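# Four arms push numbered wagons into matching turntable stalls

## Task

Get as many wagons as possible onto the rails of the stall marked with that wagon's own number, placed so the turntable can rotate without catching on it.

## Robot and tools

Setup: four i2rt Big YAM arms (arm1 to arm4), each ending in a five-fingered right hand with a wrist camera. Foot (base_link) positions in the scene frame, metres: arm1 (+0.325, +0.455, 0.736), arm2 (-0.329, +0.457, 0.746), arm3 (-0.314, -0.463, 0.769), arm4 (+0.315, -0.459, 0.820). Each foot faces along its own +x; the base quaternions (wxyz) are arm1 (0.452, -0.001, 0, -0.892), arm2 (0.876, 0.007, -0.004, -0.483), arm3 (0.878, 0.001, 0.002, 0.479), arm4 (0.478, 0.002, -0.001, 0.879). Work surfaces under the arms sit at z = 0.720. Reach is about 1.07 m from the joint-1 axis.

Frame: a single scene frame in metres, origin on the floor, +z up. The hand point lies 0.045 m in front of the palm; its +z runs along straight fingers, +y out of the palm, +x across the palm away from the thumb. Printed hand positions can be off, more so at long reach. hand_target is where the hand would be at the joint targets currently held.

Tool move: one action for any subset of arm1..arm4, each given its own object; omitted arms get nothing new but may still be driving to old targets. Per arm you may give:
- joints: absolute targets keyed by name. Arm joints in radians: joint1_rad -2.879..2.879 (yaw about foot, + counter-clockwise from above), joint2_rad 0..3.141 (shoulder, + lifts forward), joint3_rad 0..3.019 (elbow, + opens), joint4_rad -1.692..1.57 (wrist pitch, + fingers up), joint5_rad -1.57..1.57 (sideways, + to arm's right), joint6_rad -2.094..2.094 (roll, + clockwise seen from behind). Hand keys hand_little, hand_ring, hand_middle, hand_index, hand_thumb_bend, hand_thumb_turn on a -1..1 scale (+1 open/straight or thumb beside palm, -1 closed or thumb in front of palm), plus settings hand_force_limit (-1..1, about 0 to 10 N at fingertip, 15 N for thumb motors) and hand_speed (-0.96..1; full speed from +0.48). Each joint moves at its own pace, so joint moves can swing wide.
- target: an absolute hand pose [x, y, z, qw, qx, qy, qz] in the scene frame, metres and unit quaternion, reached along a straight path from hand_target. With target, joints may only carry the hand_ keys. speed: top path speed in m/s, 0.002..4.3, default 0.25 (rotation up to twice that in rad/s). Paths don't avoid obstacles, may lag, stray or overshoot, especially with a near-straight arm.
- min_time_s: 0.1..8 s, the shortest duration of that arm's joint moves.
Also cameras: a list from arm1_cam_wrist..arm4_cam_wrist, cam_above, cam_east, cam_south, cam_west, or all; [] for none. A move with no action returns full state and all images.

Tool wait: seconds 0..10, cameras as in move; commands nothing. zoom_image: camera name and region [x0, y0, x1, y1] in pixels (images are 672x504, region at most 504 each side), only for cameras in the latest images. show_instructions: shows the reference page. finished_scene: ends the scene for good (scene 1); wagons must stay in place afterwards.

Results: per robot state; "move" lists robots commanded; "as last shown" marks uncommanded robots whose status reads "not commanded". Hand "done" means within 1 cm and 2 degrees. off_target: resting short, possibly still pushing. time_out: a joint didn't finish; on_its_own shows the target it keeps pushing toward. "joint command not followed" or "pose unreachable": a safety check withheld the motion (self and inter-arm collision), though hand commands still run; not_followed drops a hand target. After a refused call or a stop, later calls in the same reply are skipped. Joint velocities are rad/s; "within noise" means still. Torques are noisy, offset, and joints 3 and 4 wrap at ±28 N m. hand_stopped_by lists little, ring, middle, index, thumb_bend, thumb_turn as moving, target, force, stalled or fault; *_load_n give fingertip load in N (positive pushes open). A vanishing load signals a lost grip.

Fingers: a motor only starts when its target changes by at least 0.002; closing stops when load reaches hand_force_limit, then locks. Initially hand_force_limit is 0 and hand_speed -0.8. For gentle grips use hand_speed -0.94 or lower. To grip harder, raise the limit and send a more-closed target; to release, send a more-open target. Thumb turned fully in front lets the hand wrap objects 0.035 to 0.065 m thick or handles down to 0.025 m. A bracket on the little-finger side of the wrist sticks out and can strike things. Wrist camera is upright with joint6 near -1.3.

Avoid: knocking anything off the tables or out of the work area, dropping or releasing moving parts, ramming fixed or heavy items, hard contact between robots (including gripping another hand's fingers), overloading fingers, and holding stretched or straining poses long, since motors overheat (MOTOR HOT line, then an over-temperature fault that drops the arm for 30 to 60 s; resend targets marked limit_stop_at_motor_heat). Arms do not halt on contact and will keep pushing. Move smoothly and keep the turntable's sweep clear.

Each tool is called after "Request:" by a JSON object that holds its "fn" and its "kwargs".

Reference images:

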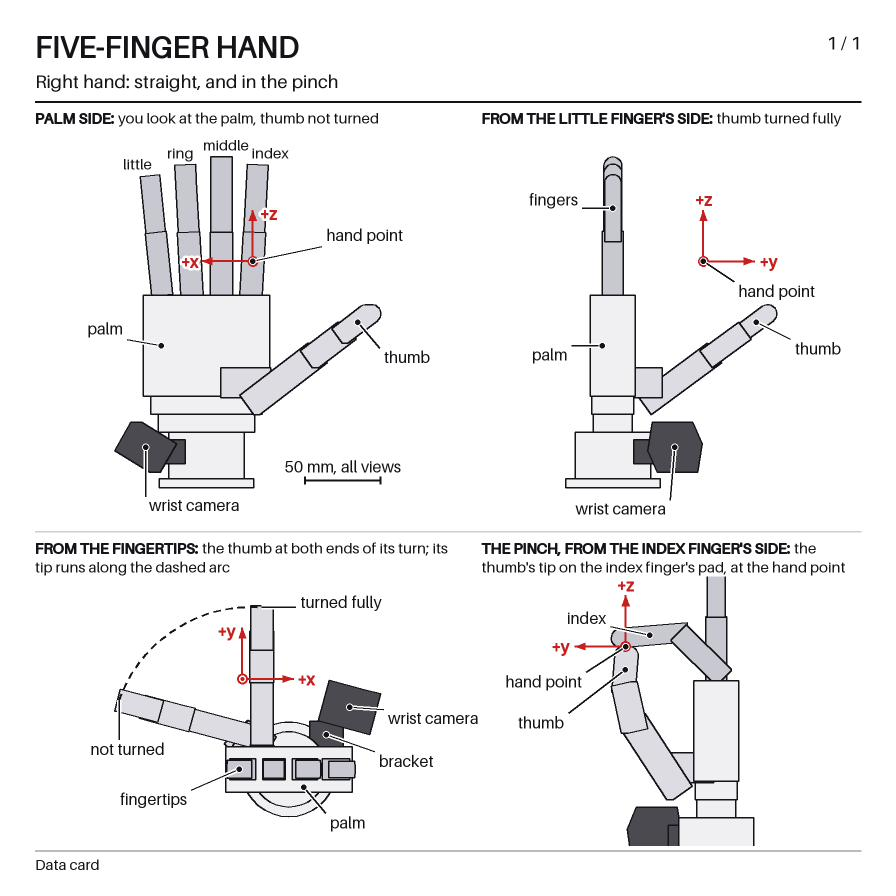

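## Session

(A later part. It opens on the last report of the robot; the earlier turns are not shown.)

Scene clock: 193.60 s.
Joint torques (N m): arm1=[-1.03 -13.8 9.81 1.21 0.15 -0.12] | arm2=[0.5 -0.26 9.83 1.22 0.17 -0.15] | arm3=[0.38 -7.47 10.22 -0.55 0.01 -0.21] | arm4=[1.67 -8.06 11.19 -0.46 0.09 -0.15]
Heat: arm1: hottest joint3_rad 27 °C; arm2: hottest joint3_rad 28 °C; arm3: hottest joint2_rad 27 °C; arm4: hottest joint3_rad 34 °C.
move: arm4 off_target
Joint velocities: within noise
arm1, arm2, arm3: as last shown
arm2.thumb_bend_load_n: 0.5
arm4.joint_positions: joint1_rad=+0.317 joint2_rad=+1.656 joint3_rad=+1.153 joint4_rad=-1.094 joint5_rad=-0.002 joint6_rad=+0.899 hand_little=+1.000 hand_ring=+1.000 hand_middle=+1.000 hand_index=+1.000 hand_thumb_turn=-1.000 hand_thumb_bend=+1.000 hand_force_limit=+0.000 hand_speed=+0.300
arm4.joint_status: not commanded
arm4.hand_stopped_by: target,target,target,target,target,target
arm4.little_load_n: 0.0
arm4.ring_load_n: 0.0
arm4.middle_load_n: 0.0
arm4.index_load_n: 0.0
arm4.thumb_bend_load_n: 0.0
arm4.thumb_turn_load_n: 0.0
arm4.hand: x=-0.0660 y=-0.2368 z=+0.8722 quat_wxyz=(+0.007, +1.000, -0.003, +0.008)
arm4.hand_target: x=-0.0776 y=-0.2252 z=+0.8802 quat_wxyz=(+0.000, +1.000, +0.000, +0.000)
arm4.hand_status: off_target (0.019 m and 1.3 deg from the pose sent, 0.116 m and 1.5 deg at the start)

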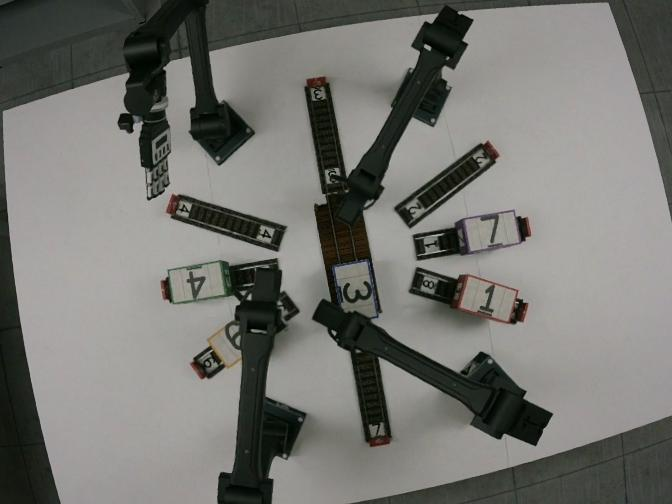

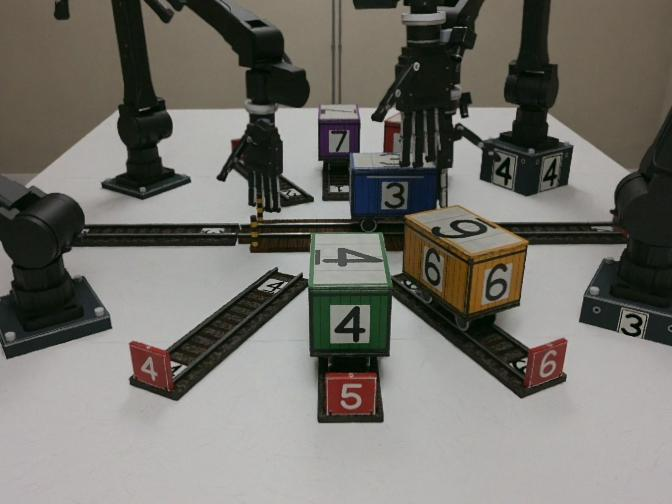

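Request:
{"fn": "move", "kwargs": {"arm1": {"target": [0.055, 0.185, 0.826, 0, -0.4226, 0.9063, 0], "speed": 0.12}, "arm4": {"target": [-0.078, -0.150, 0.880, 0, 1, 0, 0], "speed": 0.07}}}

Request:
{"fn": "move", "kwargs": {"arm1": {"target": [0.060, 0.190, 1.0, 0, -0.4226, 0.9063, 0], "speed": 0.3}}}

Request:
{"fn": "move", "kwargs": {"arm1": {"target": [0.22, 0.18, 1.02, 0, -0.2, 0.9798, 0], "speed": 0.3}, "arm2": {"joints": {"joint1_rad": -0.1, "joint2_rad": 1.45, "joint3_rad": 1.45, "joint4_rad": -1.57, "joint5_rad": 0.0, "joint6_rad": 0.5, "hand_speed": 0.3}, "min_time_s": 3}, "cameras": ["cam_above", "arm2_cam_wrist", "cam_south"]}}

Request:
{"fn": "zoom_image", "kwargs": {"camera": "cam_above", "region": [290, 140, 410, 340]}}

Scene clock: 200.67 s.
Joint torques (N m): arm1=[0.67 -15.79 8.57 0.9 0.13 0.03] | arm2=[0.5 -0.26 9.66 1.11 0.12 -0.13] | arm3=[0.44 -7.47 10.24 -0.55 0.01 -0.21] | arm4=[1.67 -9.23 11.47 -0.55 0.11 -0.13]
Heat: arm1: hottest joint3_rad 27 °C; arm2: hottest joint3_rad 28 °C; arm3: hottest joint2_rad 27 °C; arm4: hottest joint3_rad 36 °C.
move: arm1 done; arm4 off_target
Joint velocities: within noise
arm1.joint_positions: joint1_rad=-0.008 joint2_rad=+1.516 joint3_rad=+1.077 joint4_rad=-1.153 joint5_rad=-0.002 joint6_rad=-1.514 hand_little=+1.000 hand_ring=+1.000 hand_middle=+1.000 hand_index=+1.000 hand_thumb_turn=-1.000 hand_thumb_bend=+1.000 hand_force_limit=+0.000 hand_speed=+0.300
arm1.joint_status: not commanded
arm1.hand_stopped_by: target,target,target,target,target,target
arm1.little_load_n: 0.0
arm1.ring_load_n: 0.0
arm1.middle_load_n: 0.0
arm1.index_load_n: 0.0
arm1.thumb_bend_load_n: 0.0
arm1.thumb_turn_load_n: 0.0
arm1.hand: x=+0.0537 y=+0.1895 z=+0.8194 quat_wxyz=(-0.009, +0.422, -0.906, -0.004)
arm1.hand_target: x=+0.0550 y=+0.1852 z=+0.8260 quat_wxyz=(+0.000, +0.423, -0.906, +0.000)
arm1.hand_status: done (0.008 m and 1.1 deg from the pose sent, 0.039 m and 1.1 deg at the start)
arm2, arm3: as last shown
arm2.middle_load_n: 0.5
arm2.thumb_bend_load_n: 0.0
arm4.joint_positions: joint1_rad=+0.205 joint2_rad=+1.773 joint3_rad=+1.316 joint4_rad=-1.137 joint5_rad=-0.002 joint6_rad=+0.787 hand_little=+1.000 hand_ring=+1.000 hand_middle=+1.000 hand_index=+1.000 hand_thumb_turn=-1.000 hand_thumb_bend=+1.000 hand_force_limit=+0.000 hand_speed=+0.300
arm4.joint_status: not commanded
arm4.hand_stopped_by: target,target,target,target,target,target
arm4.little_load_n: 0.0
arm4.ring_load_n: 0.0
arm4.middle_load_n: 0.0
arm4.index_load_n: 0.0
arm4.thumb_bend_load_n: 0.0
arm4.thumb_turn_load_n: 0.0
arm4.hand: x=-0.0684 y=-0.1630 z=+0.8736 quat_wxyz=(+0.007, +1.000, -0.003, +0.006)
arm4.hand_target: x=-0.0777 y=-0.1503 z=+0.8801 quat_wxyz=(+0.000, +1.000, +0.000, +0.000)
arm4.hand_status: off_target (0.017 m and 1.2 deg from the pose sent, 0.088 m and 1.3 deg at the start)
pictures: none

Scene clock: 201.93 s.
Joint torques (N m): arm1=[0.85 -12.51 11.9 0.44 0.13 0.05] | arm2=[0.32 -0.32 9.7 1.14 0.14 -0.13] | arm3=[0.38 -7.47 10.24 -0.54 0.01 -0.21] | arm4=[1.9 -9.35 11.43 -0.53 0.1 -0.13]
Heat: arm1: hottest joint3_rad 27 °C; arm2: hottest joint3_rad 28 °C; arm3: hottest joint2_rad 27 °C; arm4: hottest joint3_rad 36 °C.
move: arm1 off_target
Joint velocities: within noise
arm1.joint_positions: joint1_rad=-0.008 joint2_rad=+1.391 joint3_rad=+1.409 joint4_rad=-1.602 joint5_rad=-0.002 joint6_rad=-1.511 hand_little=+1.000 hand_ring=+1.000 hand_middle=+1.000 hand_index=+1.000 hand_thumb_turn=-1.000 hand_thumb_bend=+1.000 hand_force_limit=+0.000 hand_speed=+0.300
arm1.joint_status: not commanded
arm1.hand_stopped_by: target,target,target,target,target,target
arm1.little_load_n: 0.0
arm1.ring_load_n: 0.0
arm1.middle_load_n: 0.0
arm1.index_load_n: 0.0
arm1.thumb_bend_load_n: 0.0
arm1.thumb_turn_load_n: 0.0
arm1.hand: x=+0.0601 y=+0.1975 z=+0.9909 quat_wxyz=(-0.006, +0.421, -0.907, -0.003)
arm1.hand_target: x=+0.0601 y=+0.1903 z=+0.9998 quat_wxyz=(+0.000, +0.423, -0.906, +0.000)
arm1.hand_status: off_target (0.012 m and 0.8 deg from the pose sent, 0.181 m and 1.1 deg at the start)
arm2, arm3, arm4: as last shown
arm2.little_load_n: -0.5
arm2.ring_load_n: 0.5
arm2.middle_load_n: 0.0
arm3.thumb_bend_load_n: -0.5
arm4.joint_positions: joint1_rad=+0.205 joint2_rad=+1.773 joint3_rad=+1.316 joint4_rad=-1.137 joint5_rad=-0.002 joint6_rad=+0.786 hand_little=+1.000 hand_ring=+1.000 hand_middle=+1.000 hand_index=+1.000 hand_thumb_turn=-1.000 hand_thumb_bend=+1.000 hand_force_limit=+0.000 hand_speed=+0.300
pictures: none

Scene clock: 205.63 s.
Joint torques (N m): arm1=[0.21 -12.45 8.4 0.49 0.18 0.04] | arm2=[0.91 -10.58 12.86 -0.46 -0.05 0] | arm3=[0.38 -7.47 10.24 -0.54 0.01 -0.2] | arm4=[2.14 -9.7 11.44 -0.58 0.09 -0.14]
Heat: arm1: hottest joint3_rad 27 °C; arm2: hottest joint3_rad 28 °C; arm3: hottest joint2_rad 27 °C; arm4: hottest joint3_rad 37 °C.
move: arm1 done; arm2 done
Joint velocities: within noise
arm1.joint_positions: joint1_rad=+0.320 joint2_rad=+1.295 joint3_rad=+1.392 joint4_rad=-1.662 joint5_rad=-0.004 joint6_rad=-0.721 hand_little=+1.000 hand_ring=+1.000 hand_middle=+1.000 hand_index=+1.000 hand_thumb_turn=-1.000 hand_thumb_bend=+1.000 hand_force_limit=+0.000 hand_speed=+0.300
arm1.joint_status: not commanded
arm1.hand_stopped_by: target,target,target,target,target,target
arm1.little_load_n: 0.0
arm1.ring_load_n: 0.0
arm1.middle_load_n: 0.0
arm1.index_load_n: 0.0
arm1.thumb_bend_load_n: 0.0
arm1.thumb_turn_load_n: 0.0
arm1.hand: x=+0.2171 y=+0.1744 z=+1.0184 quat_wxyz=(+0.001, +0.203, -0.979, +0.004)
arm1.hand_target: x=+0.2200 y=+0.1799 z=+1.0200 quat_wxyz=(+0.000, +0.200, -0.980, +0.000)
arm1.hand_status: done (0.007 m and 0.5 deg from the pose sent, 0.163 m and 26.8 deg at the start)
arm2.joint_positions: joint1_rad=-0.104 joint2_rad=+1.451 joint3_rad=+1.410 joint4_rad=-1.561 joint5_rad=+0.002 joint6_rad=+0.485 hand_little=+1.000 hand_ring=+1.000 hand_middle=+1.000 hand_index=+1.000 hand_thumb_turn=+1.000 hand_thumb_bend=+1.000 hand_force_limit=+0.000 hand_speed=+0.300
arm2.joint_status: all done
arm2.hand_stopped_by: target,target,target,target,target,target
arm2.little_load_n: 0.0
arm2.ring_load_n: 0.0
arm2.middle_load_n: 0.0
arm2.index_load_n: 0.0
arm2.thumb_bend_load_n: 0.0
arm2.thumb_turn_load_n: 0.0
arm2.hand: x=-0.1158 y=+0.1398 z=+0.9788 quat_wxyz=(+0.001, -0.013, -1.000, -0.017)
arm2.hand_target: x=-0.1096 y=+0.1328 z=+0.9928 quat_wxyz=(-0.007, -0.018, -1.000, -0.004)
arm2.hand_status: not commanded
arm3, arm4: as last shown
arm4.thumb_turn_load_n: -0.5
pictures: arm2_cam_wrist, cam_above, cam_south
arm2_cam_wrist: T_world_to_cam=[[-0.19534, 0.98029, 0.02969, -0.18359], [0.87965, 0.16174, 0.44727, -0.34547], [0.43365, 0.11348, -0.89391, 1.02301]] pos_world=[-0.1756, 0.11975, 1.07444]

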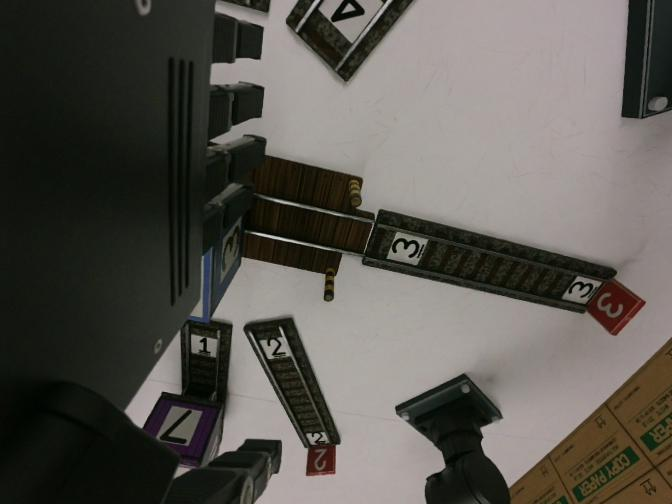

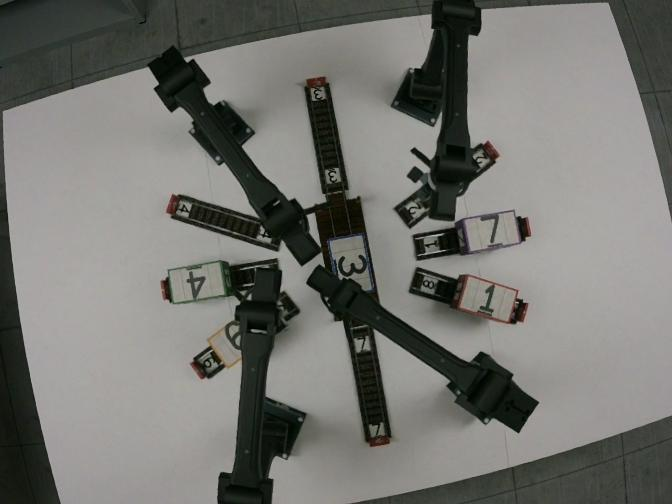

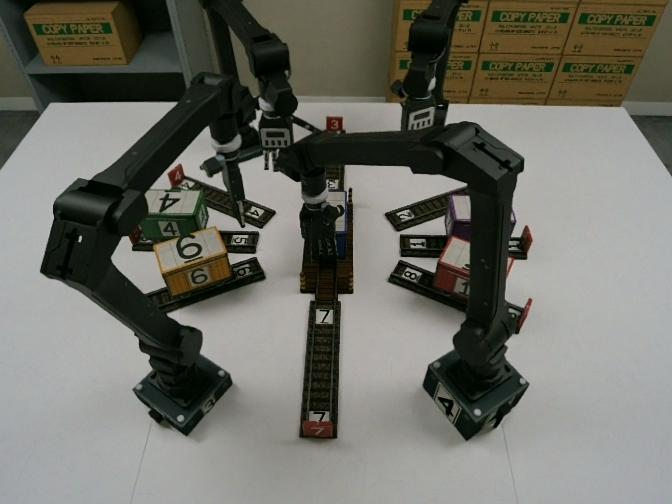

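Scaled by 2.520 from the camera's image (finer frame: 960x720).

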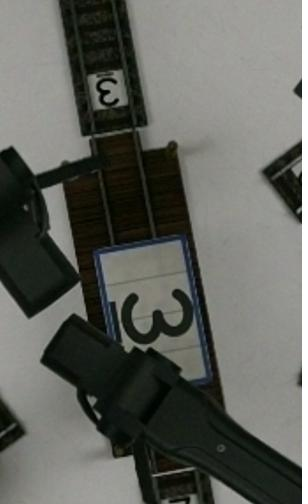

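Request:
{"fn": "zoom_image", "kwargs": {"camera": "arm2_cam_wrist", "region": [230, 140, 430, 310]}}

Scaled by 2.520 from the camera's image (finer frame: 960x720).

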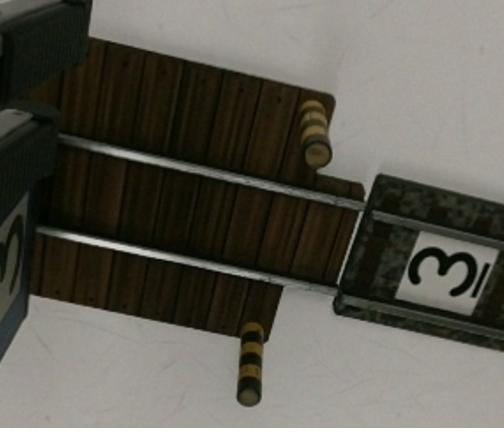

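Request:
{"fn": "move", "kwargs": {"arm4": {"target": [-0.078, -0.047, 0.880, 0, 1, 0, 0], "speed": 0.08}, "arm2": {"target": [-0.15, 0.15, 1.02, 0, 0, 1, 0], "speed": 0.2}}}

Request:
{"fn": "move", "kwargs": {"arm4": {"target": [-0.072, -0.120, 0.885, 0, 1, 0, 0], "speed": 0.2}}}

Request:
{"fn": "move", "kwargs": {"arm4": {"target": [-0.055, -0.20, 1.02, 0, 1, 0, 0], "speed": 0.3}, "cameras": ["cam_above", "arm2_cam_wrist"]}}

Request:
{"fn": "zoom_image", "kwargs": {"camera": "cam_above", "region": [290, 140, 410, 340]}}

Scene clock: 212.63 s.
Joint torques (N m): arm1=[0.21 -12.4 8.4 0.49 0.19 0.04] | arm2=[0.62 -9.76 9.2 -0.18 0.05 -0.11] | arm3=[0.38 -7.53 10.24 -0.54 0.01 -0.21] | arm4=[1.61 -11.34 12.05 -0.42 0.09 -0.13]
Heat: arm1: hottest joint3_rad 26 °C; arm2: hottest joint3_rad 29 °C; arm3: hottest joint2_rad 27 °C; arm4: hottest joint3_rad 37 °C.
move: arm2 not_followed; arm4 off_target
Joint velocities: within noise
arm1, arm3: as last shown
arm1.little_load_n: -0.5
arm2.joint_positions: joint1_rad=-0.148 joint2_rad=+1.384 joint3_rad=+1.410 joint4_rad=-1.632 joint5_rad=+0.014 joint6_rad=+0.422 hand_little=+1.000 hand_ring=+1.000 hand_middle=+1.000 hand_index=+1.000 hand_thumb_turn=+1.000 hand_thumb_bend=+1.000 hand_force_limit=+0.000 hand_speed=+0.300
arm2.joint_status: not commanded
arm2.hand_stopped_by: target,target,target,target,target,target
arm2.little_load_n: 0.0
arm2.ring_load_n: 0.0
arm2.middle_load_n: 0.0
arm2.index_load_n: 0.0
arm2.thumb_bend_load_n: 0.0
arm2.thumb_turn_load_n: 0.0
arm2.on_its_own: joint1_rad is held at -0.148, not at your -0.100; joint4_rad is held at -1.632, not at your -1.570; joint6_rad is held at +0.422, not at your +0.500
arm2.hand: x=-0.1467 y=+0.1561 z=+1.0042 quat_wxyz=(+0.006, -0.003, -1.000, -0.017)
arm2.hand_target: x=-0.1467 y=+0.1561 z=+1.0042 quat_wxyz=(+0.006, -0.003, -1.000, -0.017)
arm2.hand_status: not_followed (0.017 m and 2.1 deg from the pose sent, 0.054 m and 2.5 deg at the start)
arm3.thumb_bend_load_n: 0.0
arm4.joint_positions: joint1_rad=+0.088 joint2_rad=+1.957 joint3_rad=+1.599 joint4_rad=-1.236 joint5_rad=-0.002 joint6_rad=+0.665 hand_little=+1.000 hand_ring=+1.000 hand_middle=+1.000 hand_index=+1.000 hand_thumb_turn=-1.000 hand_thumb_bend=+1.000 hand_force_limit=+0.000 hand_speed=+0.300
arm4.joint_status: not commanded
arm4.hand_stopped_by: target,target,target,target,target,target
arm4.little_load_n: 0.0
arm4.ring_load_n: 0.0
arm4.middle_load_n: 0.0
arm4.index_load_n: 0.0
arm4.thumb_bend_load_n: 0.0
arm4.thumb_turn_load_n: 0.0
arm4.hand: x=-0.0716 y=-0.0630 z=+0.8764 quat_wxyz=(+0.008, +1.000, -0.001, +0.006)
arm4.hand_target: x=-0.0777 y=-0.0474 z=+0.8802 quat_wxyz=(+0.000, +1.000, +0.000, +0.000)
arm4.hand_status: off_target (0.018 m and 1.2 deg from the pose sent, 0.117 m and 1.2 deg at the start)
pictures: none
led back after a hold (arm2 arm): the arm was led back toward your command in small steps, so it may still be short of it.
led back after a hold (arm4 arm): the arm was led back toward your command in small steps, so it may still be short of it.
pose unreachable (arm2 arm): on one or more control steps of this call this arm could not follow its commanded pose, so it was not sent that pose on those steps. On the call's last step it was still not sent that pose. It may still have moved: this result reports where it is.
cause: moving toward the commanded pose would bring a part of the arm too close to another arm (this arm's hand and a part of the arm4 arm, along the way the arms are being sent, or toward where that arm still pushes).
pose unreachable (arm4 arm): on one or more control steps of this call this arm could not follow its commanded pose, so it was not sent that pose on those steps. It may still have moved: this result reports where it is.
cause: moving toward the commanded pose would bring a part of the arm too close to another arm (a part of this arm and the arm2 arm's hand, 27 mm apart when this arm was first held).

Scene clock: 213.70 s.
Joint torques (N m): arm1=[0.26 -12.4 8.39 0.47 0.18 0.04] | arm2=[0.79 -9.76 9.14 -0.13 0.04 -0.1] | arm3=[0.38 -7.47 10.21 -0.54 0.01 -0.21] | arm4=[1.85 -12.81 7.95 0.1 0.08 0.12]
Heat: arm1: hottest joint3_rad 26 °C; arm2: hottest joint3_rad 29 °C; arm3: hottest joint2_rad 27 °C; arm4: hottest joint3_rad 37 °C.
move: arm4 done
Joint velocities: within noise
arm1, arm3: as last shown
arm1.little_load_n: 0.0
arm2.joint_positions: joint1_rad=-0.148 joint2_rad=+1.384 joint3_rad=+1.410 joint4_rad=-1.632 joint5_rad=+0.014 joint6_rad=+0.422 hand_little=+1.000 hand_ring=+1.000 hand_middle=+1.000 hand_index=+1.000 hand_thumb_turn=+1.000 hand_thumb_bend=+1.000 hand_force_limit=+0.000 hand_speed=+0.300
arm2.joint_status: not commanded
arm2.hand_stopped_by: target,target,target,target,target,target
arm2.little_load_n: 0.0
arm2.ring_load_n: 0.0
arm2.middle_load_n: 0.0
arm2.index_load_n: 0.0
arm2.thumb_bend_load_n: 0.0
arm2.thumb_turn_load_n: 0.0
arm2.on_its_own: joint1_rad is held at -0.148, not at your -0.100; joint4_rad is held at -1.632, not at your -1.570; joint6_rad is held at +0.422, not at your +0.500
arm2.hand: x=-0.1467 y=+0.1561 z=+1.0042 quat_wxyz=(+0.006, -0.003, -1.000, -0.017)
arm2.hand_target: x=-0.1467 y=+0.1561 z=+1.0042 quat_wxyz=(+0.006, -0.003, -1.000, -0.017)
arm2.hand_status: not commanded
arm3.little_load_n: -0.5
arm4.joint_positions: joint1_rad=+0.160 joint2_rad=+1.845 joint3_rad=+1.433 joint4_rad=-1.184 joint5_rad=-0.002 joint6_rad=+0.719 hand_little=+1.000 hand_ring=+1.000 hand_middle=+1.000 hand_index=+1.000 hand_thumb_turn=-1.000 hand_thumb_bend=+1.000 hand_force_limit=+0.000 hand_speed=+0.300
arm4.joint_status: not commanded
arm4.hand_stopped_by: target,target,target,target,target,target
arm4.little_load_n: 0.0
arm4.ring_load_n: 0.0
arm4.middle_load_n: 0.0
arm4.index_load_n: 0.0
arm4.thumb_bend_load_n: 0.0
arm4.thumb_turn_load_n: 0.0
arm4.hand: x=-0.0720 y=-0.1244 z=+0.8782 quat_wxyz=(+0.008, +1.000, +0.008, +0.007)
arm4.hand_target: x=-0.0719 y=-0.1199 z=+0.8851 quat_wxyz=(+0.000, +1.000, +0.000, +0.000)
arm4.hand_status: done (0.008 m and 1.5 deg from the pose sent, 0.058 m and 1.2 deg at the start)
pictures: none
joint command not followed: on one or more control steps a check withheld the commanded joint targets of the arm2 arm, and it was not sent them on those steps.
cause: the commanded joint targets, or the way to them, would bring a part of the robot too close to another arm (this arm's hand and a part of the arm4 arm, along the way the arms are being sent, or toward where that arm still pushes).

Scene clock: 214.93 s.
Joint torques (N m): arm1=[0.21 -12.4 8.39 0.49 0.19 0.04] | arm2=[0.67 -9.99 9.11 -0.16 0.03 -0.11] | arm3=[0.38 -7.47 10.22 -0.54 0.01 -0.21] | arm4=[1.85 -8.12 11.93 -0.43 0.06 0.09]
Heat: arm1: hottest joint3_rad 26 °C; arm2: hottest joint3_rad 28 °C; arm3: hottest joint2_rad 27 °C; arm4: hottest joint3_rad 37 °C.
move: arm4 off_target
Joint velocities: within noise
arm1, arm2: as last shown
arm2.on_its_own: joint1_rad is held at -0.148, not at your -0.100; joint4_rad is held at -1.632, not at your -1.570; joint6_rad is held at +0.422, not at your +0.500
arm3.joint_positions: joint1_rad=+0.297 joint2_rad=+1.284 joint3_rad=+1.275 joint4_rad=-1.574 joint5_rad=+0.003 joint6_rad=+0.785 hand_little=+1.000 hand_ring=+1.000 hand_middle=+1.000 hand_index=+1.000 hand_thumb_turn=+1.000 hand_thumb_bend=+1.000 hand_force_limit=+0.000 hand_speed=+0.300
arm3.joint_status: not commanded
arm3.hand_stopped_by: target,target,target,target,target,target
arm3.little_load_n: 0.0
arm3.ring_load_n: 0.0
arm3.middle_load_n: -0.5
arm3.index_load_n: 0.0
arm3.thumb_bend_load_n: 0.0
arm3.thumb_turn_load_n: 0.0
arm3.hand: x=-0.2823 y=-0.1202 z=+1.0108 quat_wxyz=(+0.006, +0.863, -0.505, +0.001)
arm3.hand_target: x=-0.2800 y=-0.1172 z=+1.0199 quat_wxyz=(+0.000, +0.866, -0.500, +0.000)
arm3.hand_status: not commanded
arm4.joint_positions: joint1_rad=+0.242 joint2_rad=+1.556 joint3_rad=+1.412 joint4_rad=-1.454 joint5_rad=-0.002 joint6_rad=+0.806 hand_little=+1.000 hand_ring=+1.000 hand_middle=+1.000 hand_index=+1.000 hand_thumb_turn=-1.000 hand_thumb_bend=+1.000 hand_force_limit=+0.000 hand_speed=+0.300
arm4.joint_status: not commanded
arm4.hand_stopped_by: target,target,target,target,target,target
arm4.little_load_n: 0.0
arm4.ring_load_n: 0.0
arm4.middle_load_n: 0.0
arm4.index_load_n: 0.0
arm4.thumb_bend_load_n: 0.0
arm4.thumb_turn_load_n: 0.0
arm4.hand: x=-0.0464 y=-0.2087 z=+1.0096 quat_wxyz=(+0.008, +1.000, +0.005, +0.008)
arm4.hand_target: x=-0.0546 y=-0.2002 z=+1.0200 quat_wxyz=(+0.000, +1.000, +0.000, +0.000)
arm4.hand_status: off_target (0.016 m and 1.5 deg from the pose sent, 0.162 m and 1.6 deg at the start)
pictures: arm2_cam_wrist, cam_above
arm2_cam_wrist: T_world_to_cam=[[-0.21441, 0.97622, 0.03214, -0.21106], [0.88106, 0.17909, 0.43779, -0.32532], [0.42163, 0.12219, -0.8985, 1.05882]] pos_world=[-0.20505, 0.13493, 1.10056]

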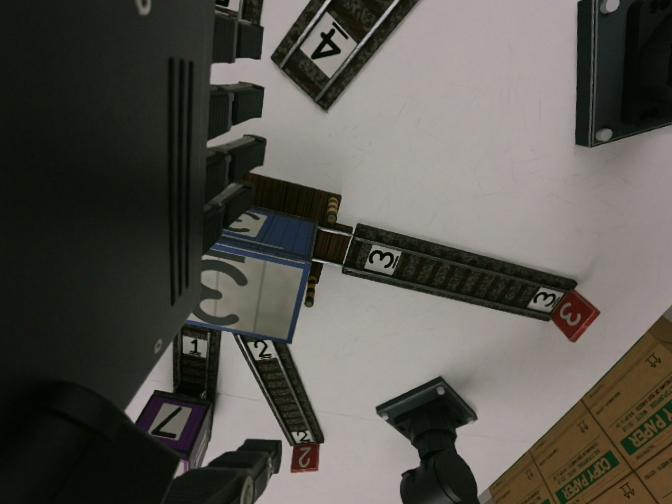

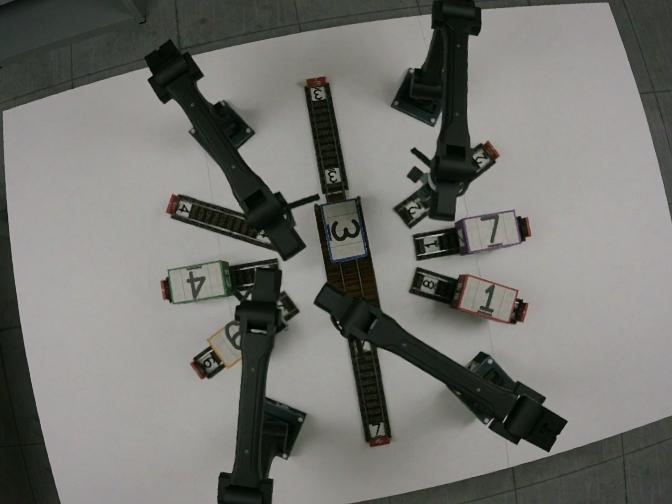

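Scaled by 2.520 from the camera's image (finer frame: 960x720).

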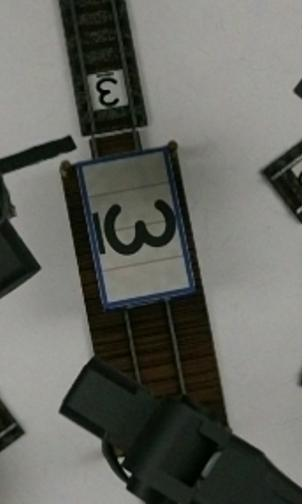

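Request:
{"fn": "move", "kwargs": {"arm4": {"joints": {"joint1_rad": -0.9, "joint2_rad": 1.2, "joint3_rad": 1.08, "joint4_rad": -1.45, "joint5_rad": 0.0, "joint6_rad": -1.9}, "min_time_s": 3}}}

Request:
{"fn": "move", "kwargs": {"arm2": {"target": [0.03, 0.02, 1.0, 0, 0, 1, 0], "speed": 0.2}, "arm4": {"target": [0.56, -0.035, 1.0, 0, 0.7071, 0.7071, 0], "speed": 0.2}, "cameras": ["cam_above", "arm2_cam_wrist", "arm4_cam_wrist"]}}

Request:
{"fn": "zoom_image", "kwargs": {"camera": "arm2_cam_wrist", "region": [180, 0, 480, 300]}}

Scene clock: 233.13 s.
Joint torques (N m): arm1=[0.21 -12.4 8.39 0.47 0.18 0.04] | arm2=[0.44 -9.93 9.16 -0.16 0.04 -0.11] | arm3=[0.38 -7.47 10.22 -0.55 0.01 -0.21] | arm4=[1.96 -7.71 8.95 -0.23 0.06 -0.02]
Heat: arm1: hottest joint3_rad 26 °C; arm2: hottest joint3_rad 28 °C; arm3: hottest joint2_rad 27 °C; arm4: hottest joint3_rad 38 °C.
move: arm4 time_out
Joint velocities: within noise
arm1.joint_positions: joint1_rad=+0.320 joint2_rad=+1.295 joint3_rad=+1.392 joint4_rad=-1.662 joint5_rad=-0.004 joint6_rad=-0.721 hand_little=+1.000 hand_ring=+1.000 hand_middle=+1.000 hand_index=+1.000 hand_thumb_turn=-1.000 hand_thumb_bend=+1.000 hand_force_limit=+0.000 hand_speed=+0.300
arm1.joint_status: not commanded
arm1.hand_stopped_by: target,target,target,target,target,target
arm1.little_load_n: 0.0
arm1.ring_load_n: 0.0
arm1.middle_load_n: 0.0
arm1.index_load_n: 0.0
arm1.thumb_bend_load_n: 0.0
arm1.thumb_turn_load_n: 0.0
arm1.hand: x=+0.2171 y=+0.1744 z=+1.0184 quat_wxyz=(+0.001, +0.203, -0.979, +0.004)
arm1.hand_target: x=+0.2200 y=+0.1799 z=+1.0200 quat_wxyz=(+0.000, +0.200, -0.980, +0.000)
arm1.hand_status: not commanded
arm2, arm3: as last shown
arm2.on_its_own: joint1_rad is held at -0.148, not at your -0.100; joint4_rad is held at -1.632, not at your -1.570; joint6_rad is held at +0.422, not at your +0.500
arm3.middle_load_n: 0.0
arm4.joint_positions: joint1_rad=-0.164 joint2_rad=+1.453 joint3_rad=+1.323 joint4_rad=-1.454 joint5_rad=+0.000 joint6_rad=-0.064 hand_little=+1.000 hand_ring=+1.000 hand_middle=+1.000 hand_index=+1.000 hand_thumb_turn=-1.000 hand_thumb_bend=+1.000 hand_force_limit=+0.000 hand_speed=+0.300
arm4.joint_status: joint1_rad time_out (moved -0.406 of -1.142); joint2_rad time_out (moved -0.103 of -0.356); joint3_rad time_out (moved -0.089 of -0.332); joint6_rad time_out (moved -0.870 of -2.706); the others done
arm4.hand_stopped_by: target,target,target,target,target,target
arm4.little_load_n: 0.0
arm4.ring_load_n: 0.0
arm4.middle_load_n: 0.0
arm4.index_load_n: 0.0
arm4.thumb_bend_load_n: 0.0
arm4.thumb_turn_load_n: 0.0
arm4.on_its_own: joint1_rad is held at -0.164, not at your -0.900, since a time_out; joint2_rad is held at +1.453, not at your +1.200, since a time_out; joint3_rad is held at +1.323, not at your +1.080, since a time_out; joint6_rad is held at -0.064, not at your -1.900, since a time_out
arm4.hand: x=+0.1483 y=-0.1420 z=+1.0193 quat_wxyz=(+0.004, +0.972, +0.235, +0.001)
arm4.hand_target: x=+0.1483 y=-0.1420 z=+1.0193 quat_wxyz=(+0.004, +0.972, +0.235, +0.001)
arm4.hand_status: not commanded
pictures: none
joint command not followed: on one or more control steps a check withheld the commanded joint targets of the arm4 arm, and it was not sent them on those steps.
cause: the commanded joint targets, or the way to them, would bring a part of the robot too close to another arm (the arm1 arm, where that arm stood when this arm was held).

not run: a stop came earlier in this reply.

Scaled by 1.680 from the camera's image (finer frame: 960x720).
This view is cut from an older image: the scene may have changed since it was taken.

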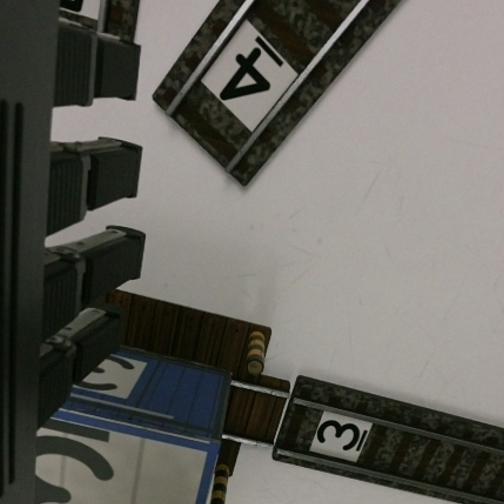

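Request:
{"fn": "move", "kwargs": {"arm1": {"joints": {"joint1_rad": 0.25, "joint2_rad": 0.95, "joint3_rad": 1.3, "joint4_rad": -1.6, "joint6_rad": -0.72}, "min_time_s": 1.5}}}

Request:
{"fn": "move", "kwargs": {"arm4": {"joints": {"joint1_rad": -0.9, "joint2_rad": 1.2, "joint3_rad": 1.08, "joint4_rad": -1.45, "joint5_rad": 0.0, "joint6_rad": -1.9}, "min_time_s": 2.5}, "arm2": {"target": [0.03, 0.02, 1.0, 0, 0, 1, 0], "speed": 0.15}, "cameras": ["cam_above", "arm2_cam_wrist", "arm4_cam_wrist"]}}

Scene clock: 236.27 s.
Joint torques (N m): arm1=[-0.97 -5.01 8.49 2.1 0.17 -0.03] | arm2=[0.56 -10.05 9.11 -0.13 0.04 -0.1] | arm3=[0.44 -7.47 10.25 -0.54 0 -0.2] | arm4=[2.08 -7.65 8.87 -0.27 0.07 -0.02]
Heat: arm1: hottest joint3_rad 26 °C; arm2: hottest joint3_rad 28 °C; arm3: hottest joint2_rad 27 °C; arm4: hottest joint3_rad 38 °C.
move: arm1 done
Joint velocities: within noise
arm1.joint_positions: joint1_rad=+0.262 joint2_rad=+0.948 joint3_rad=+1.307 joint4_rad=-1.616 joint5_rad=-0.004 joint6_rad=-0.721 hand_little=+1.000 hand_ring=+1.000 hand_middle=+1.000 hand_index=+1.000 hand_thumb_turn=-1.000 hand_thumb_bend=+1.000 hand_force_limit=+0.000 hand_speed=+0.300
arm1.joint_status: all done
arm1.hand_stopped_by: target,target,target,target,target,target
arm1.little_load_n: 0.0
arm1.ring_load_n: 0.0
arm1.middle_load_n: 0.0
arm1.index_load_n: 0.0
arm1.thumb_bend_load_n: 0.0
arm1.thumb_turn_load_n: 0.0
arm1.hand: x=+0.2251 y=+0.2427 z=+1.0728 quat_wxyz=(+0.080, +0.172, -0.973, +0.134)
arm1.hand_target: x=+0.2208 y=+0.2405 z=+1.0703 quat_wxyz=(+0.084, +0.166, -0.973, +0.136)
arm1.hand_status: not commanded
arm2, arm3, arm4: as last shown
arm2.thumb_bend_load_n: -0.5
arm2.on_its_own: joint1_rad is held at -0.148, not at your -0.100; joint4_rad is held at -1.632, not at your -1.570; joint6_rad is held at +0.422, not at your +0.500
arm4.on_its_own: joint1_rad is held at -0.164, not at your -0.900, since a time_out; joint2_rad is held at +1.453, not at your +1.200, since a time_out; joint3_rad is held at +1.323, not at your +1.080, since a time_out; joint6_rad is held at -0.064, not at your -1.900, since a time_out
pictures: none

Scene clock: 239.50 s.
Joint torques (N m): arm1=[-0.97 -5.01 8.49 2.1 0.17 -0.03] | arm2=[1.2 -15.74 12.88 -0.49 0.04 0.02] | arm3=[0.38 -7.47 10.24 -0.55 0.01 -0.21] | arm4=[2.14 -5.6 8.53 -0.02 0.06 -0.13]
Heat: arm1: hottest joint3_rad 26 °C; arm2: hottest joint3_rad 29 °C; arm3: hottest joint2_rad 27 °C; arm4: hottest joint3_rad 37 °C.
move: arm2 off_target; arm4 done
Joint velocities: within noise
arm1, arm3: as last shown
arm2.joint_positions: joint1_rad=+0.026 joint2_rad=+1.908 joint3_rad=+2.025 joint4_rad=-1.696 joint5_rad=+0.014 joint6_rad=+0.582 hand_little=+1.000 hand_ring=+1.000 hand_middle=+1.000 hand_index=+1.000 hand_thumb_turn=+1.000 hand_thumb_bend=+1.000 hand_force_limit=+0.000 hand_speed=+0.300
arm2.joint_status: not commanded
arm2.hand_stopped_by: target,target,target,target,target,target
arm2.little_load_n: 0.0
arm2.ring_load_n: 0.0
arm2.middle_load_n: 0.0
arm2.index_load_n: 0.0
arm2.thumb_bend_load_n: 0.0
arm2.thumb_turn_load_n: 0.0
arm2.hand: x=+0.0224 y=+0.0246 z=+0.9889 quat_wxyz=(+0.001, +0.004, -1.000, -0.003)
arm2.hand_target: x=+0.0296 y=+0.0205 z=+0.9996 quat_wxyz=(-0.006, -0.001, -1.000, +0.007)
arm2.hand_status: off_target (0.014 m and 0.6 deg from the pose sent, 0.223 m and 2.1 deg at the start; a joint's target at an end of its range on 54 of 97 steps)
arm3.little_load_n: -0.5
arm4.joint_positions: joint1_rad=-0.899 joint2_rad=+1.213 joint3_rad=+1.086 joint4_rad=-1.454 joint5_rad=+0.000 joint6_rad=-1.890 hand_little=+1.000 hand_ring=+1.000 hand_middle=+1.000 hand_index=+1.000 hand_thumb_turn=-1.000 hand_thumb_bend=+1.000 hand_force_limit=+0.000 hand_speed=+0.300
arm4.joint_status: all done
arm4.hand_stopped_by: target,target,target,target,target,target
arm4.little_load_n: 0.0
arm4.ring_load_n: 0.0
arm4.middle_load_n: 0.0
arm4.index_load_n: 0.0
arm4.thumb_bend_load_n: 0.0
arm4.thumb_turn_load_n: 0.0
arm4.hand: x=+0.4806 y=-0.1793 z=+1.0130 quat_wxyz=(+0.000, +0.709, +0.705, -0.004)
arm4.hand_target: x=+0.4807 y=-0.1803 z=+1.0146 quat_wxyz=(-0.002, +0.706, +0.708, +0.001)
arm4.hand_status: not commanded
pictures: arm2_cam_wrist, arm4_cam_wrist, cam_above
arm2_cam_wrist: T_world_to_cam=[[-0.22833, 0.97358, 0.0029, -0.01659], [0.87346, 0.20353, 0.44231, -0.44903], [0.43004, 0.10353, -0.89686, 0.9884]] pos_world=[-0.03662, 0.00522, 1.08511]
arm4_cam_wrist: T_world_to_cam=[[0.97265, 0.23192, 0.01283, -0.43922], [0.19332, -0.83892, 0.50877, -0.76065], [0.12875, -0.49237, -0.86081, 0.83811]] pos_world=[0.46635, -0.12359, 1.11408]

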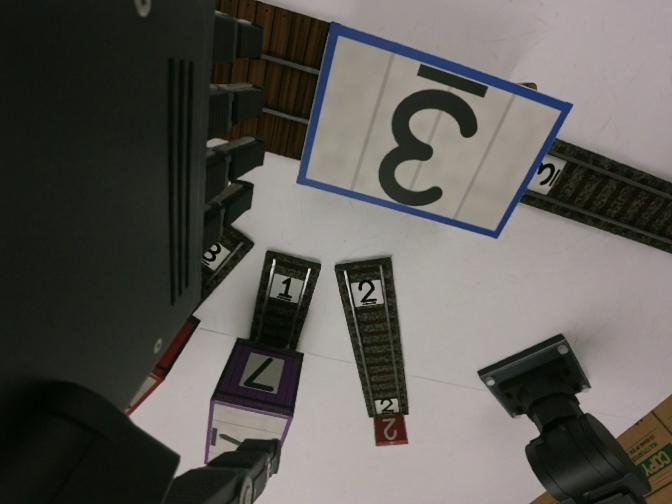

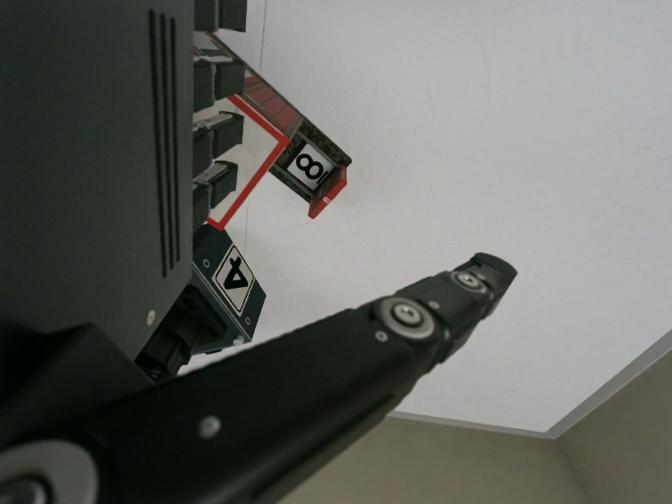

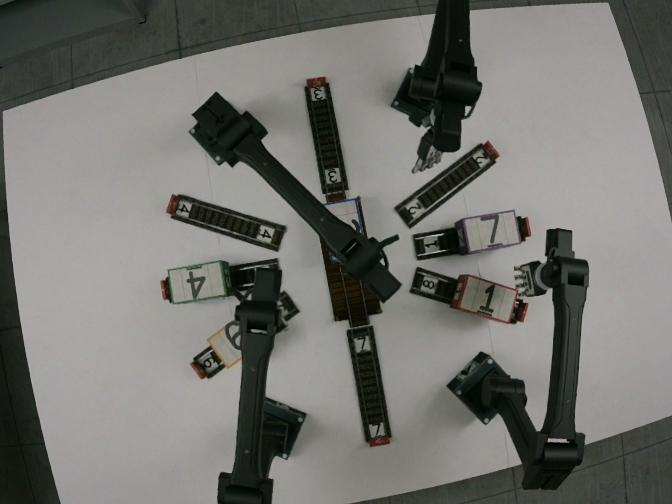

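Request:
{"fn": "move", "kwargs": {"arm2": {"target": [0.003, 0.016, 0.95, 0, 0, 1, 0], "speed": 0.15}, "arm4": {"target": [0.56, -0.035, 1.0, 0, 0.7071, 0.7071, 0], "speed": 0.2}, "cameras": ["arm2_cam_wrist", "arm4_cam_wrist"]}}

Scene clock: 243.43 s.
Joint torques (N m): arm1=[-0.97 -5.01 8.49 2.11 0.17 -0.04] | arm2=[0.26 -17.67 9.44 0.28 0.12 -0.25] | arm3=[0.44 -7.47 10.22 -0.55 0.01 -0.21] | arm4=[1.61 -9.29 12.49 -0.4 0.19 -0.11]
Heat: arm1: hottest joint3_rad 26 °C; arm2: hottest joint3_rad 29 °C; arm3: hottest joint2_rad 27 °C; arm4: hottest joint3_rad 37 °C.
move: arm2 done; arm4 off_target
Joint velocities: within noise
arm1, arm3: as last shown
arm2.joint_positions: joint1_rad=-0.003 joint2_rad=+1.900 joint3_rad=+1.886 joint4_rad=-1.587 joint5_rad=+0.014 joint6_rad=+0.568 hand_little=+1.000 hand_ring=+1.000 hand_middle=+1.000 hand_index=+1.000 hand_thumb_turn=+1.000 hand_thumb_bend=+1.000 hand_force_limit=+0.000 hand_speed=+0.300
arm2.joint_status: not commanded
arm2.hand_stopped_by: target,target,target,target,target,target
arm2.little_load_n: 0.0
arm2.ring_load_n: 0.0
arm2.middle_load_n: 0.0
arm2.index_load_n: 0.0
arm2.thumb_bend_load_n: 0.0
arm2.thumb_turn_load_n: 0.0
arm2.hand: x=+0.0062 y=+0.0203 z=+0.9412 quat_wxyz=(+0.007, -0.004, -1.000, -0.013)
arm2.hand_target: x=+0.0030 y=+0.0161 z=+0.9500 quat_wxyz=(+0.000, +0.000, -1.000, +0.000)
arm2.hand_status: done (0.010 m and 1.7 deg from the pose sent, 0.044 m and 0.6 deg at the start)
arm3.little_load_n: 0.0
arm3.ring_load_n: -0.5
arm4.joint_positions: joint1_rad=-0.951 joint2_rad=+1.629 joint3_rad=+1.436 joint4_rad=-1.417 joint5_rad=+0.002 joint6_rad=-1.944 hand_little=+1.000 hand_ring=+1.000 hand_middle=+1.000 hand_index=+1.000 hand_thumb_turn=-1.000 hand_thumb_bend=+1.000 hand_force_limit=+0.000 hand_speed=+0.300
arm4.joint_status: not commanded
arm4.hand_stopped_by: target,target,target,target,target,target
arm4.little_load_n: 0.0
arm4.ring_load_n: 0.0
arm4.middle_load_n: 0.0
arm4.index_load_n: 0.0
arm4.thumb_bend_load_n: 0.0
arm4.thumb_turn_load_n: 0.0
arm4.hand: x=+0.5509 y=-0.0481 z=+0.9844 quat_wxyz=(+0.007, +0.708, +0.706, -0.018)
arm4.hand_target: x=+0.5597 y=-0.0357 z=+1.0001 quat_wxyz=(+0.000, +0.707, +0.707, +0.000)
arm4.hand_status: off_target (0.022 m and 2.2 deg from the pose sent, 0.165 m and 0.6 deg at the start)
arm2_cam_wrist: T_world_to_cam=[[-0.21404, 0.97653, 0.02408, -0.03606], [0.88167, 0.18252, 0.43513, -0.40566], [0.42053, 0.11436, -0.90004, 0.95594]] pos_world=[-0.05205, -0.00007, 1.03778]
arm4_cam_wrist: T_world_to_cam=[[0.97222, 0.23405, -0.00334, -0.5214], [0.20023, -0.82415, 0.5298, -0.67352], [0.12125, -0.51575, -0.84812, 0.85952]] pos_world=[0.53756, 0.01025, 1.08405]

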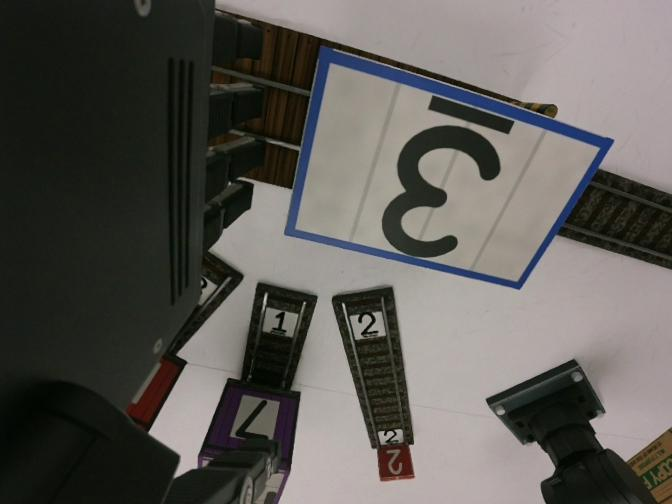

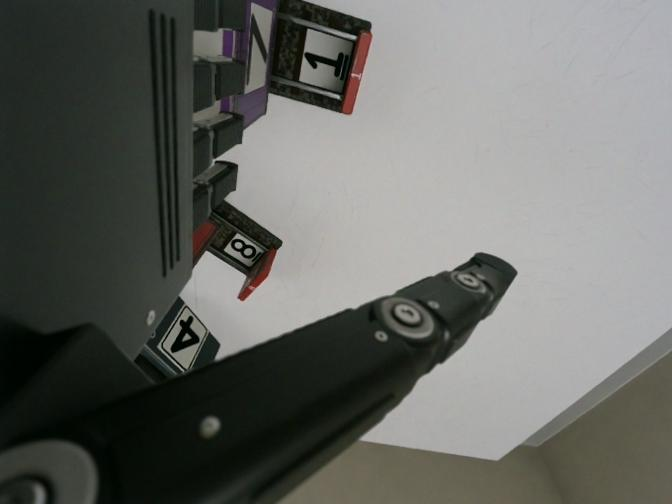

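Request:
{"fn": "zoom_image", "kwargs": {"camera": "arm4_cam_wrist", "region": [180, 0, 400, 160]}}

Request:
{"fn": "move", "kwargs": {"arm2": {"target": [0.001, 0.016, 0.878, 0, 0, 1, 0], "speed": 0.15}, "cameras": ["cam_above", "cam_east", "cam_west"]}}

Request:
{"fn": "zoom_image", "kwargs": {"camera": "cam_west", "region": [200, 100, 500, 280]}}

Scaled by 2.291 from the camera's image (finer frame: 960x720).

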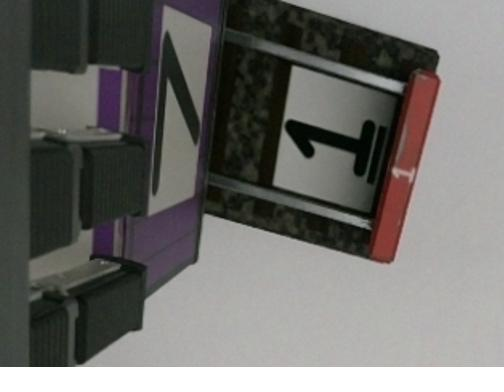

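Scene clock: 246.23 s.
Joint torques (N m): arm1=[-0.97 -5.01 8.49 2.1 0.17 -0.04] | arm2=[-0.09 -15.91 9.59 0.28 0.13 -0.24] | arm3=[0.44 -7.47 10.25 -0.53 0.01 -0.21] | arm4=[1.85 -9.52 12.4 -0.49 0.17 -0.13]
Heat: arm1: hottest joint3_rad 26 °C; arm2: hottest joint3_rad 29 °C; arm3: hottest joint2_rad 27 °C; arm4: hottest joint3_rad 37 °C.
move: arm2 done
Joint velocities: within noise
arm1, arm3, arm4: as last shown
arm1.thumb_bend_load_n: -0.5
arm2.joint_positions: joint1_rad=-0.005 joint2_rad=+1.892 joint3_rad=+1.716 joint4_rad=-1.405 joint5_rad=+0.014 joint6_rad=+0.562 hand_little=+1.000 hand_ring=+1.000 hand_middle=+1.000 hand_index=+1.000 hand_thumb_turn=+1.000 hand_thumb_bend=+1.000 hand_force_limit=+0.000 hand_speed=+0.300
arm2.joint_status: not commanded
arm2.hand_stopped_by: target,target,target,target,target,target
arm2.little_load_n: 0.0
arm2.ring_load_n: 0.0
arm2.middle_load_n: 0.0
arm2.index_load_n: 0.0
arm2.thumb_bend_load_n: 0.0
arm2.thumb_turn_load_n: -0.5
arm2.hand: x=+0.0042 y=+0.0230 z=+0.8802 quat_wxyz=(+0.002, -0.002, -1.000, -0.005)
arm2.hand_target: x=+0.0009 y=+0.0161 z=+0.8781 quat_wxyz=(+0.000, +0.000, -1.000, +0.000)
arm2.hand_status: done (0.008 m and 0.6 deg from the pose sent, 0.064 m and 1.7 deg at the start)
arm3.ring_load_n: 0.0

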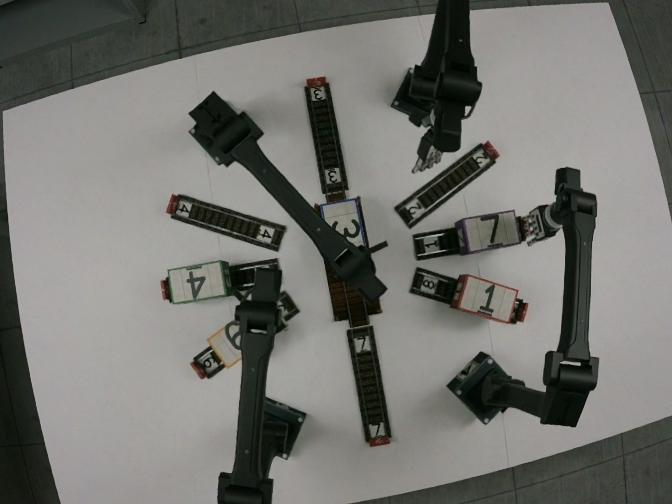

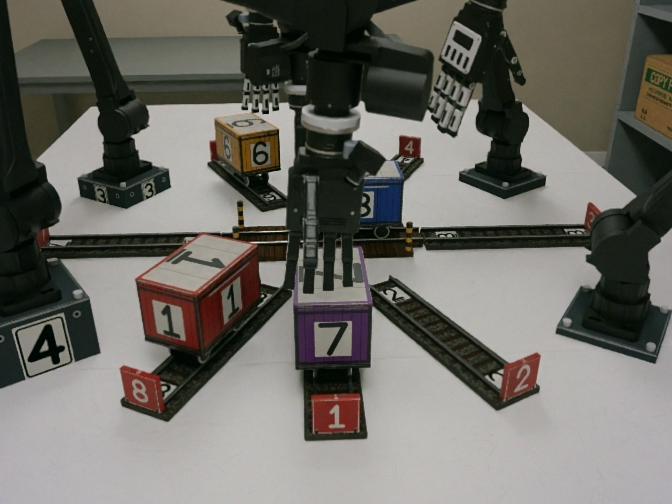

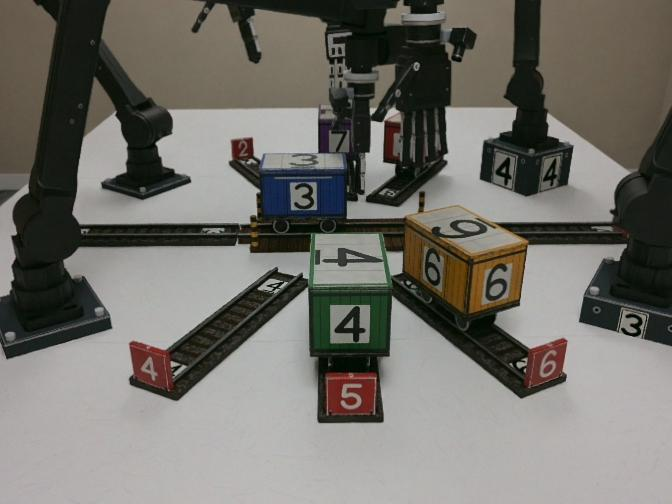

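Scaled by 1.680 from the camera's image (finer frame: 960x720).

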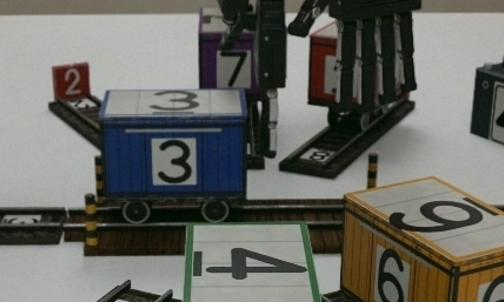

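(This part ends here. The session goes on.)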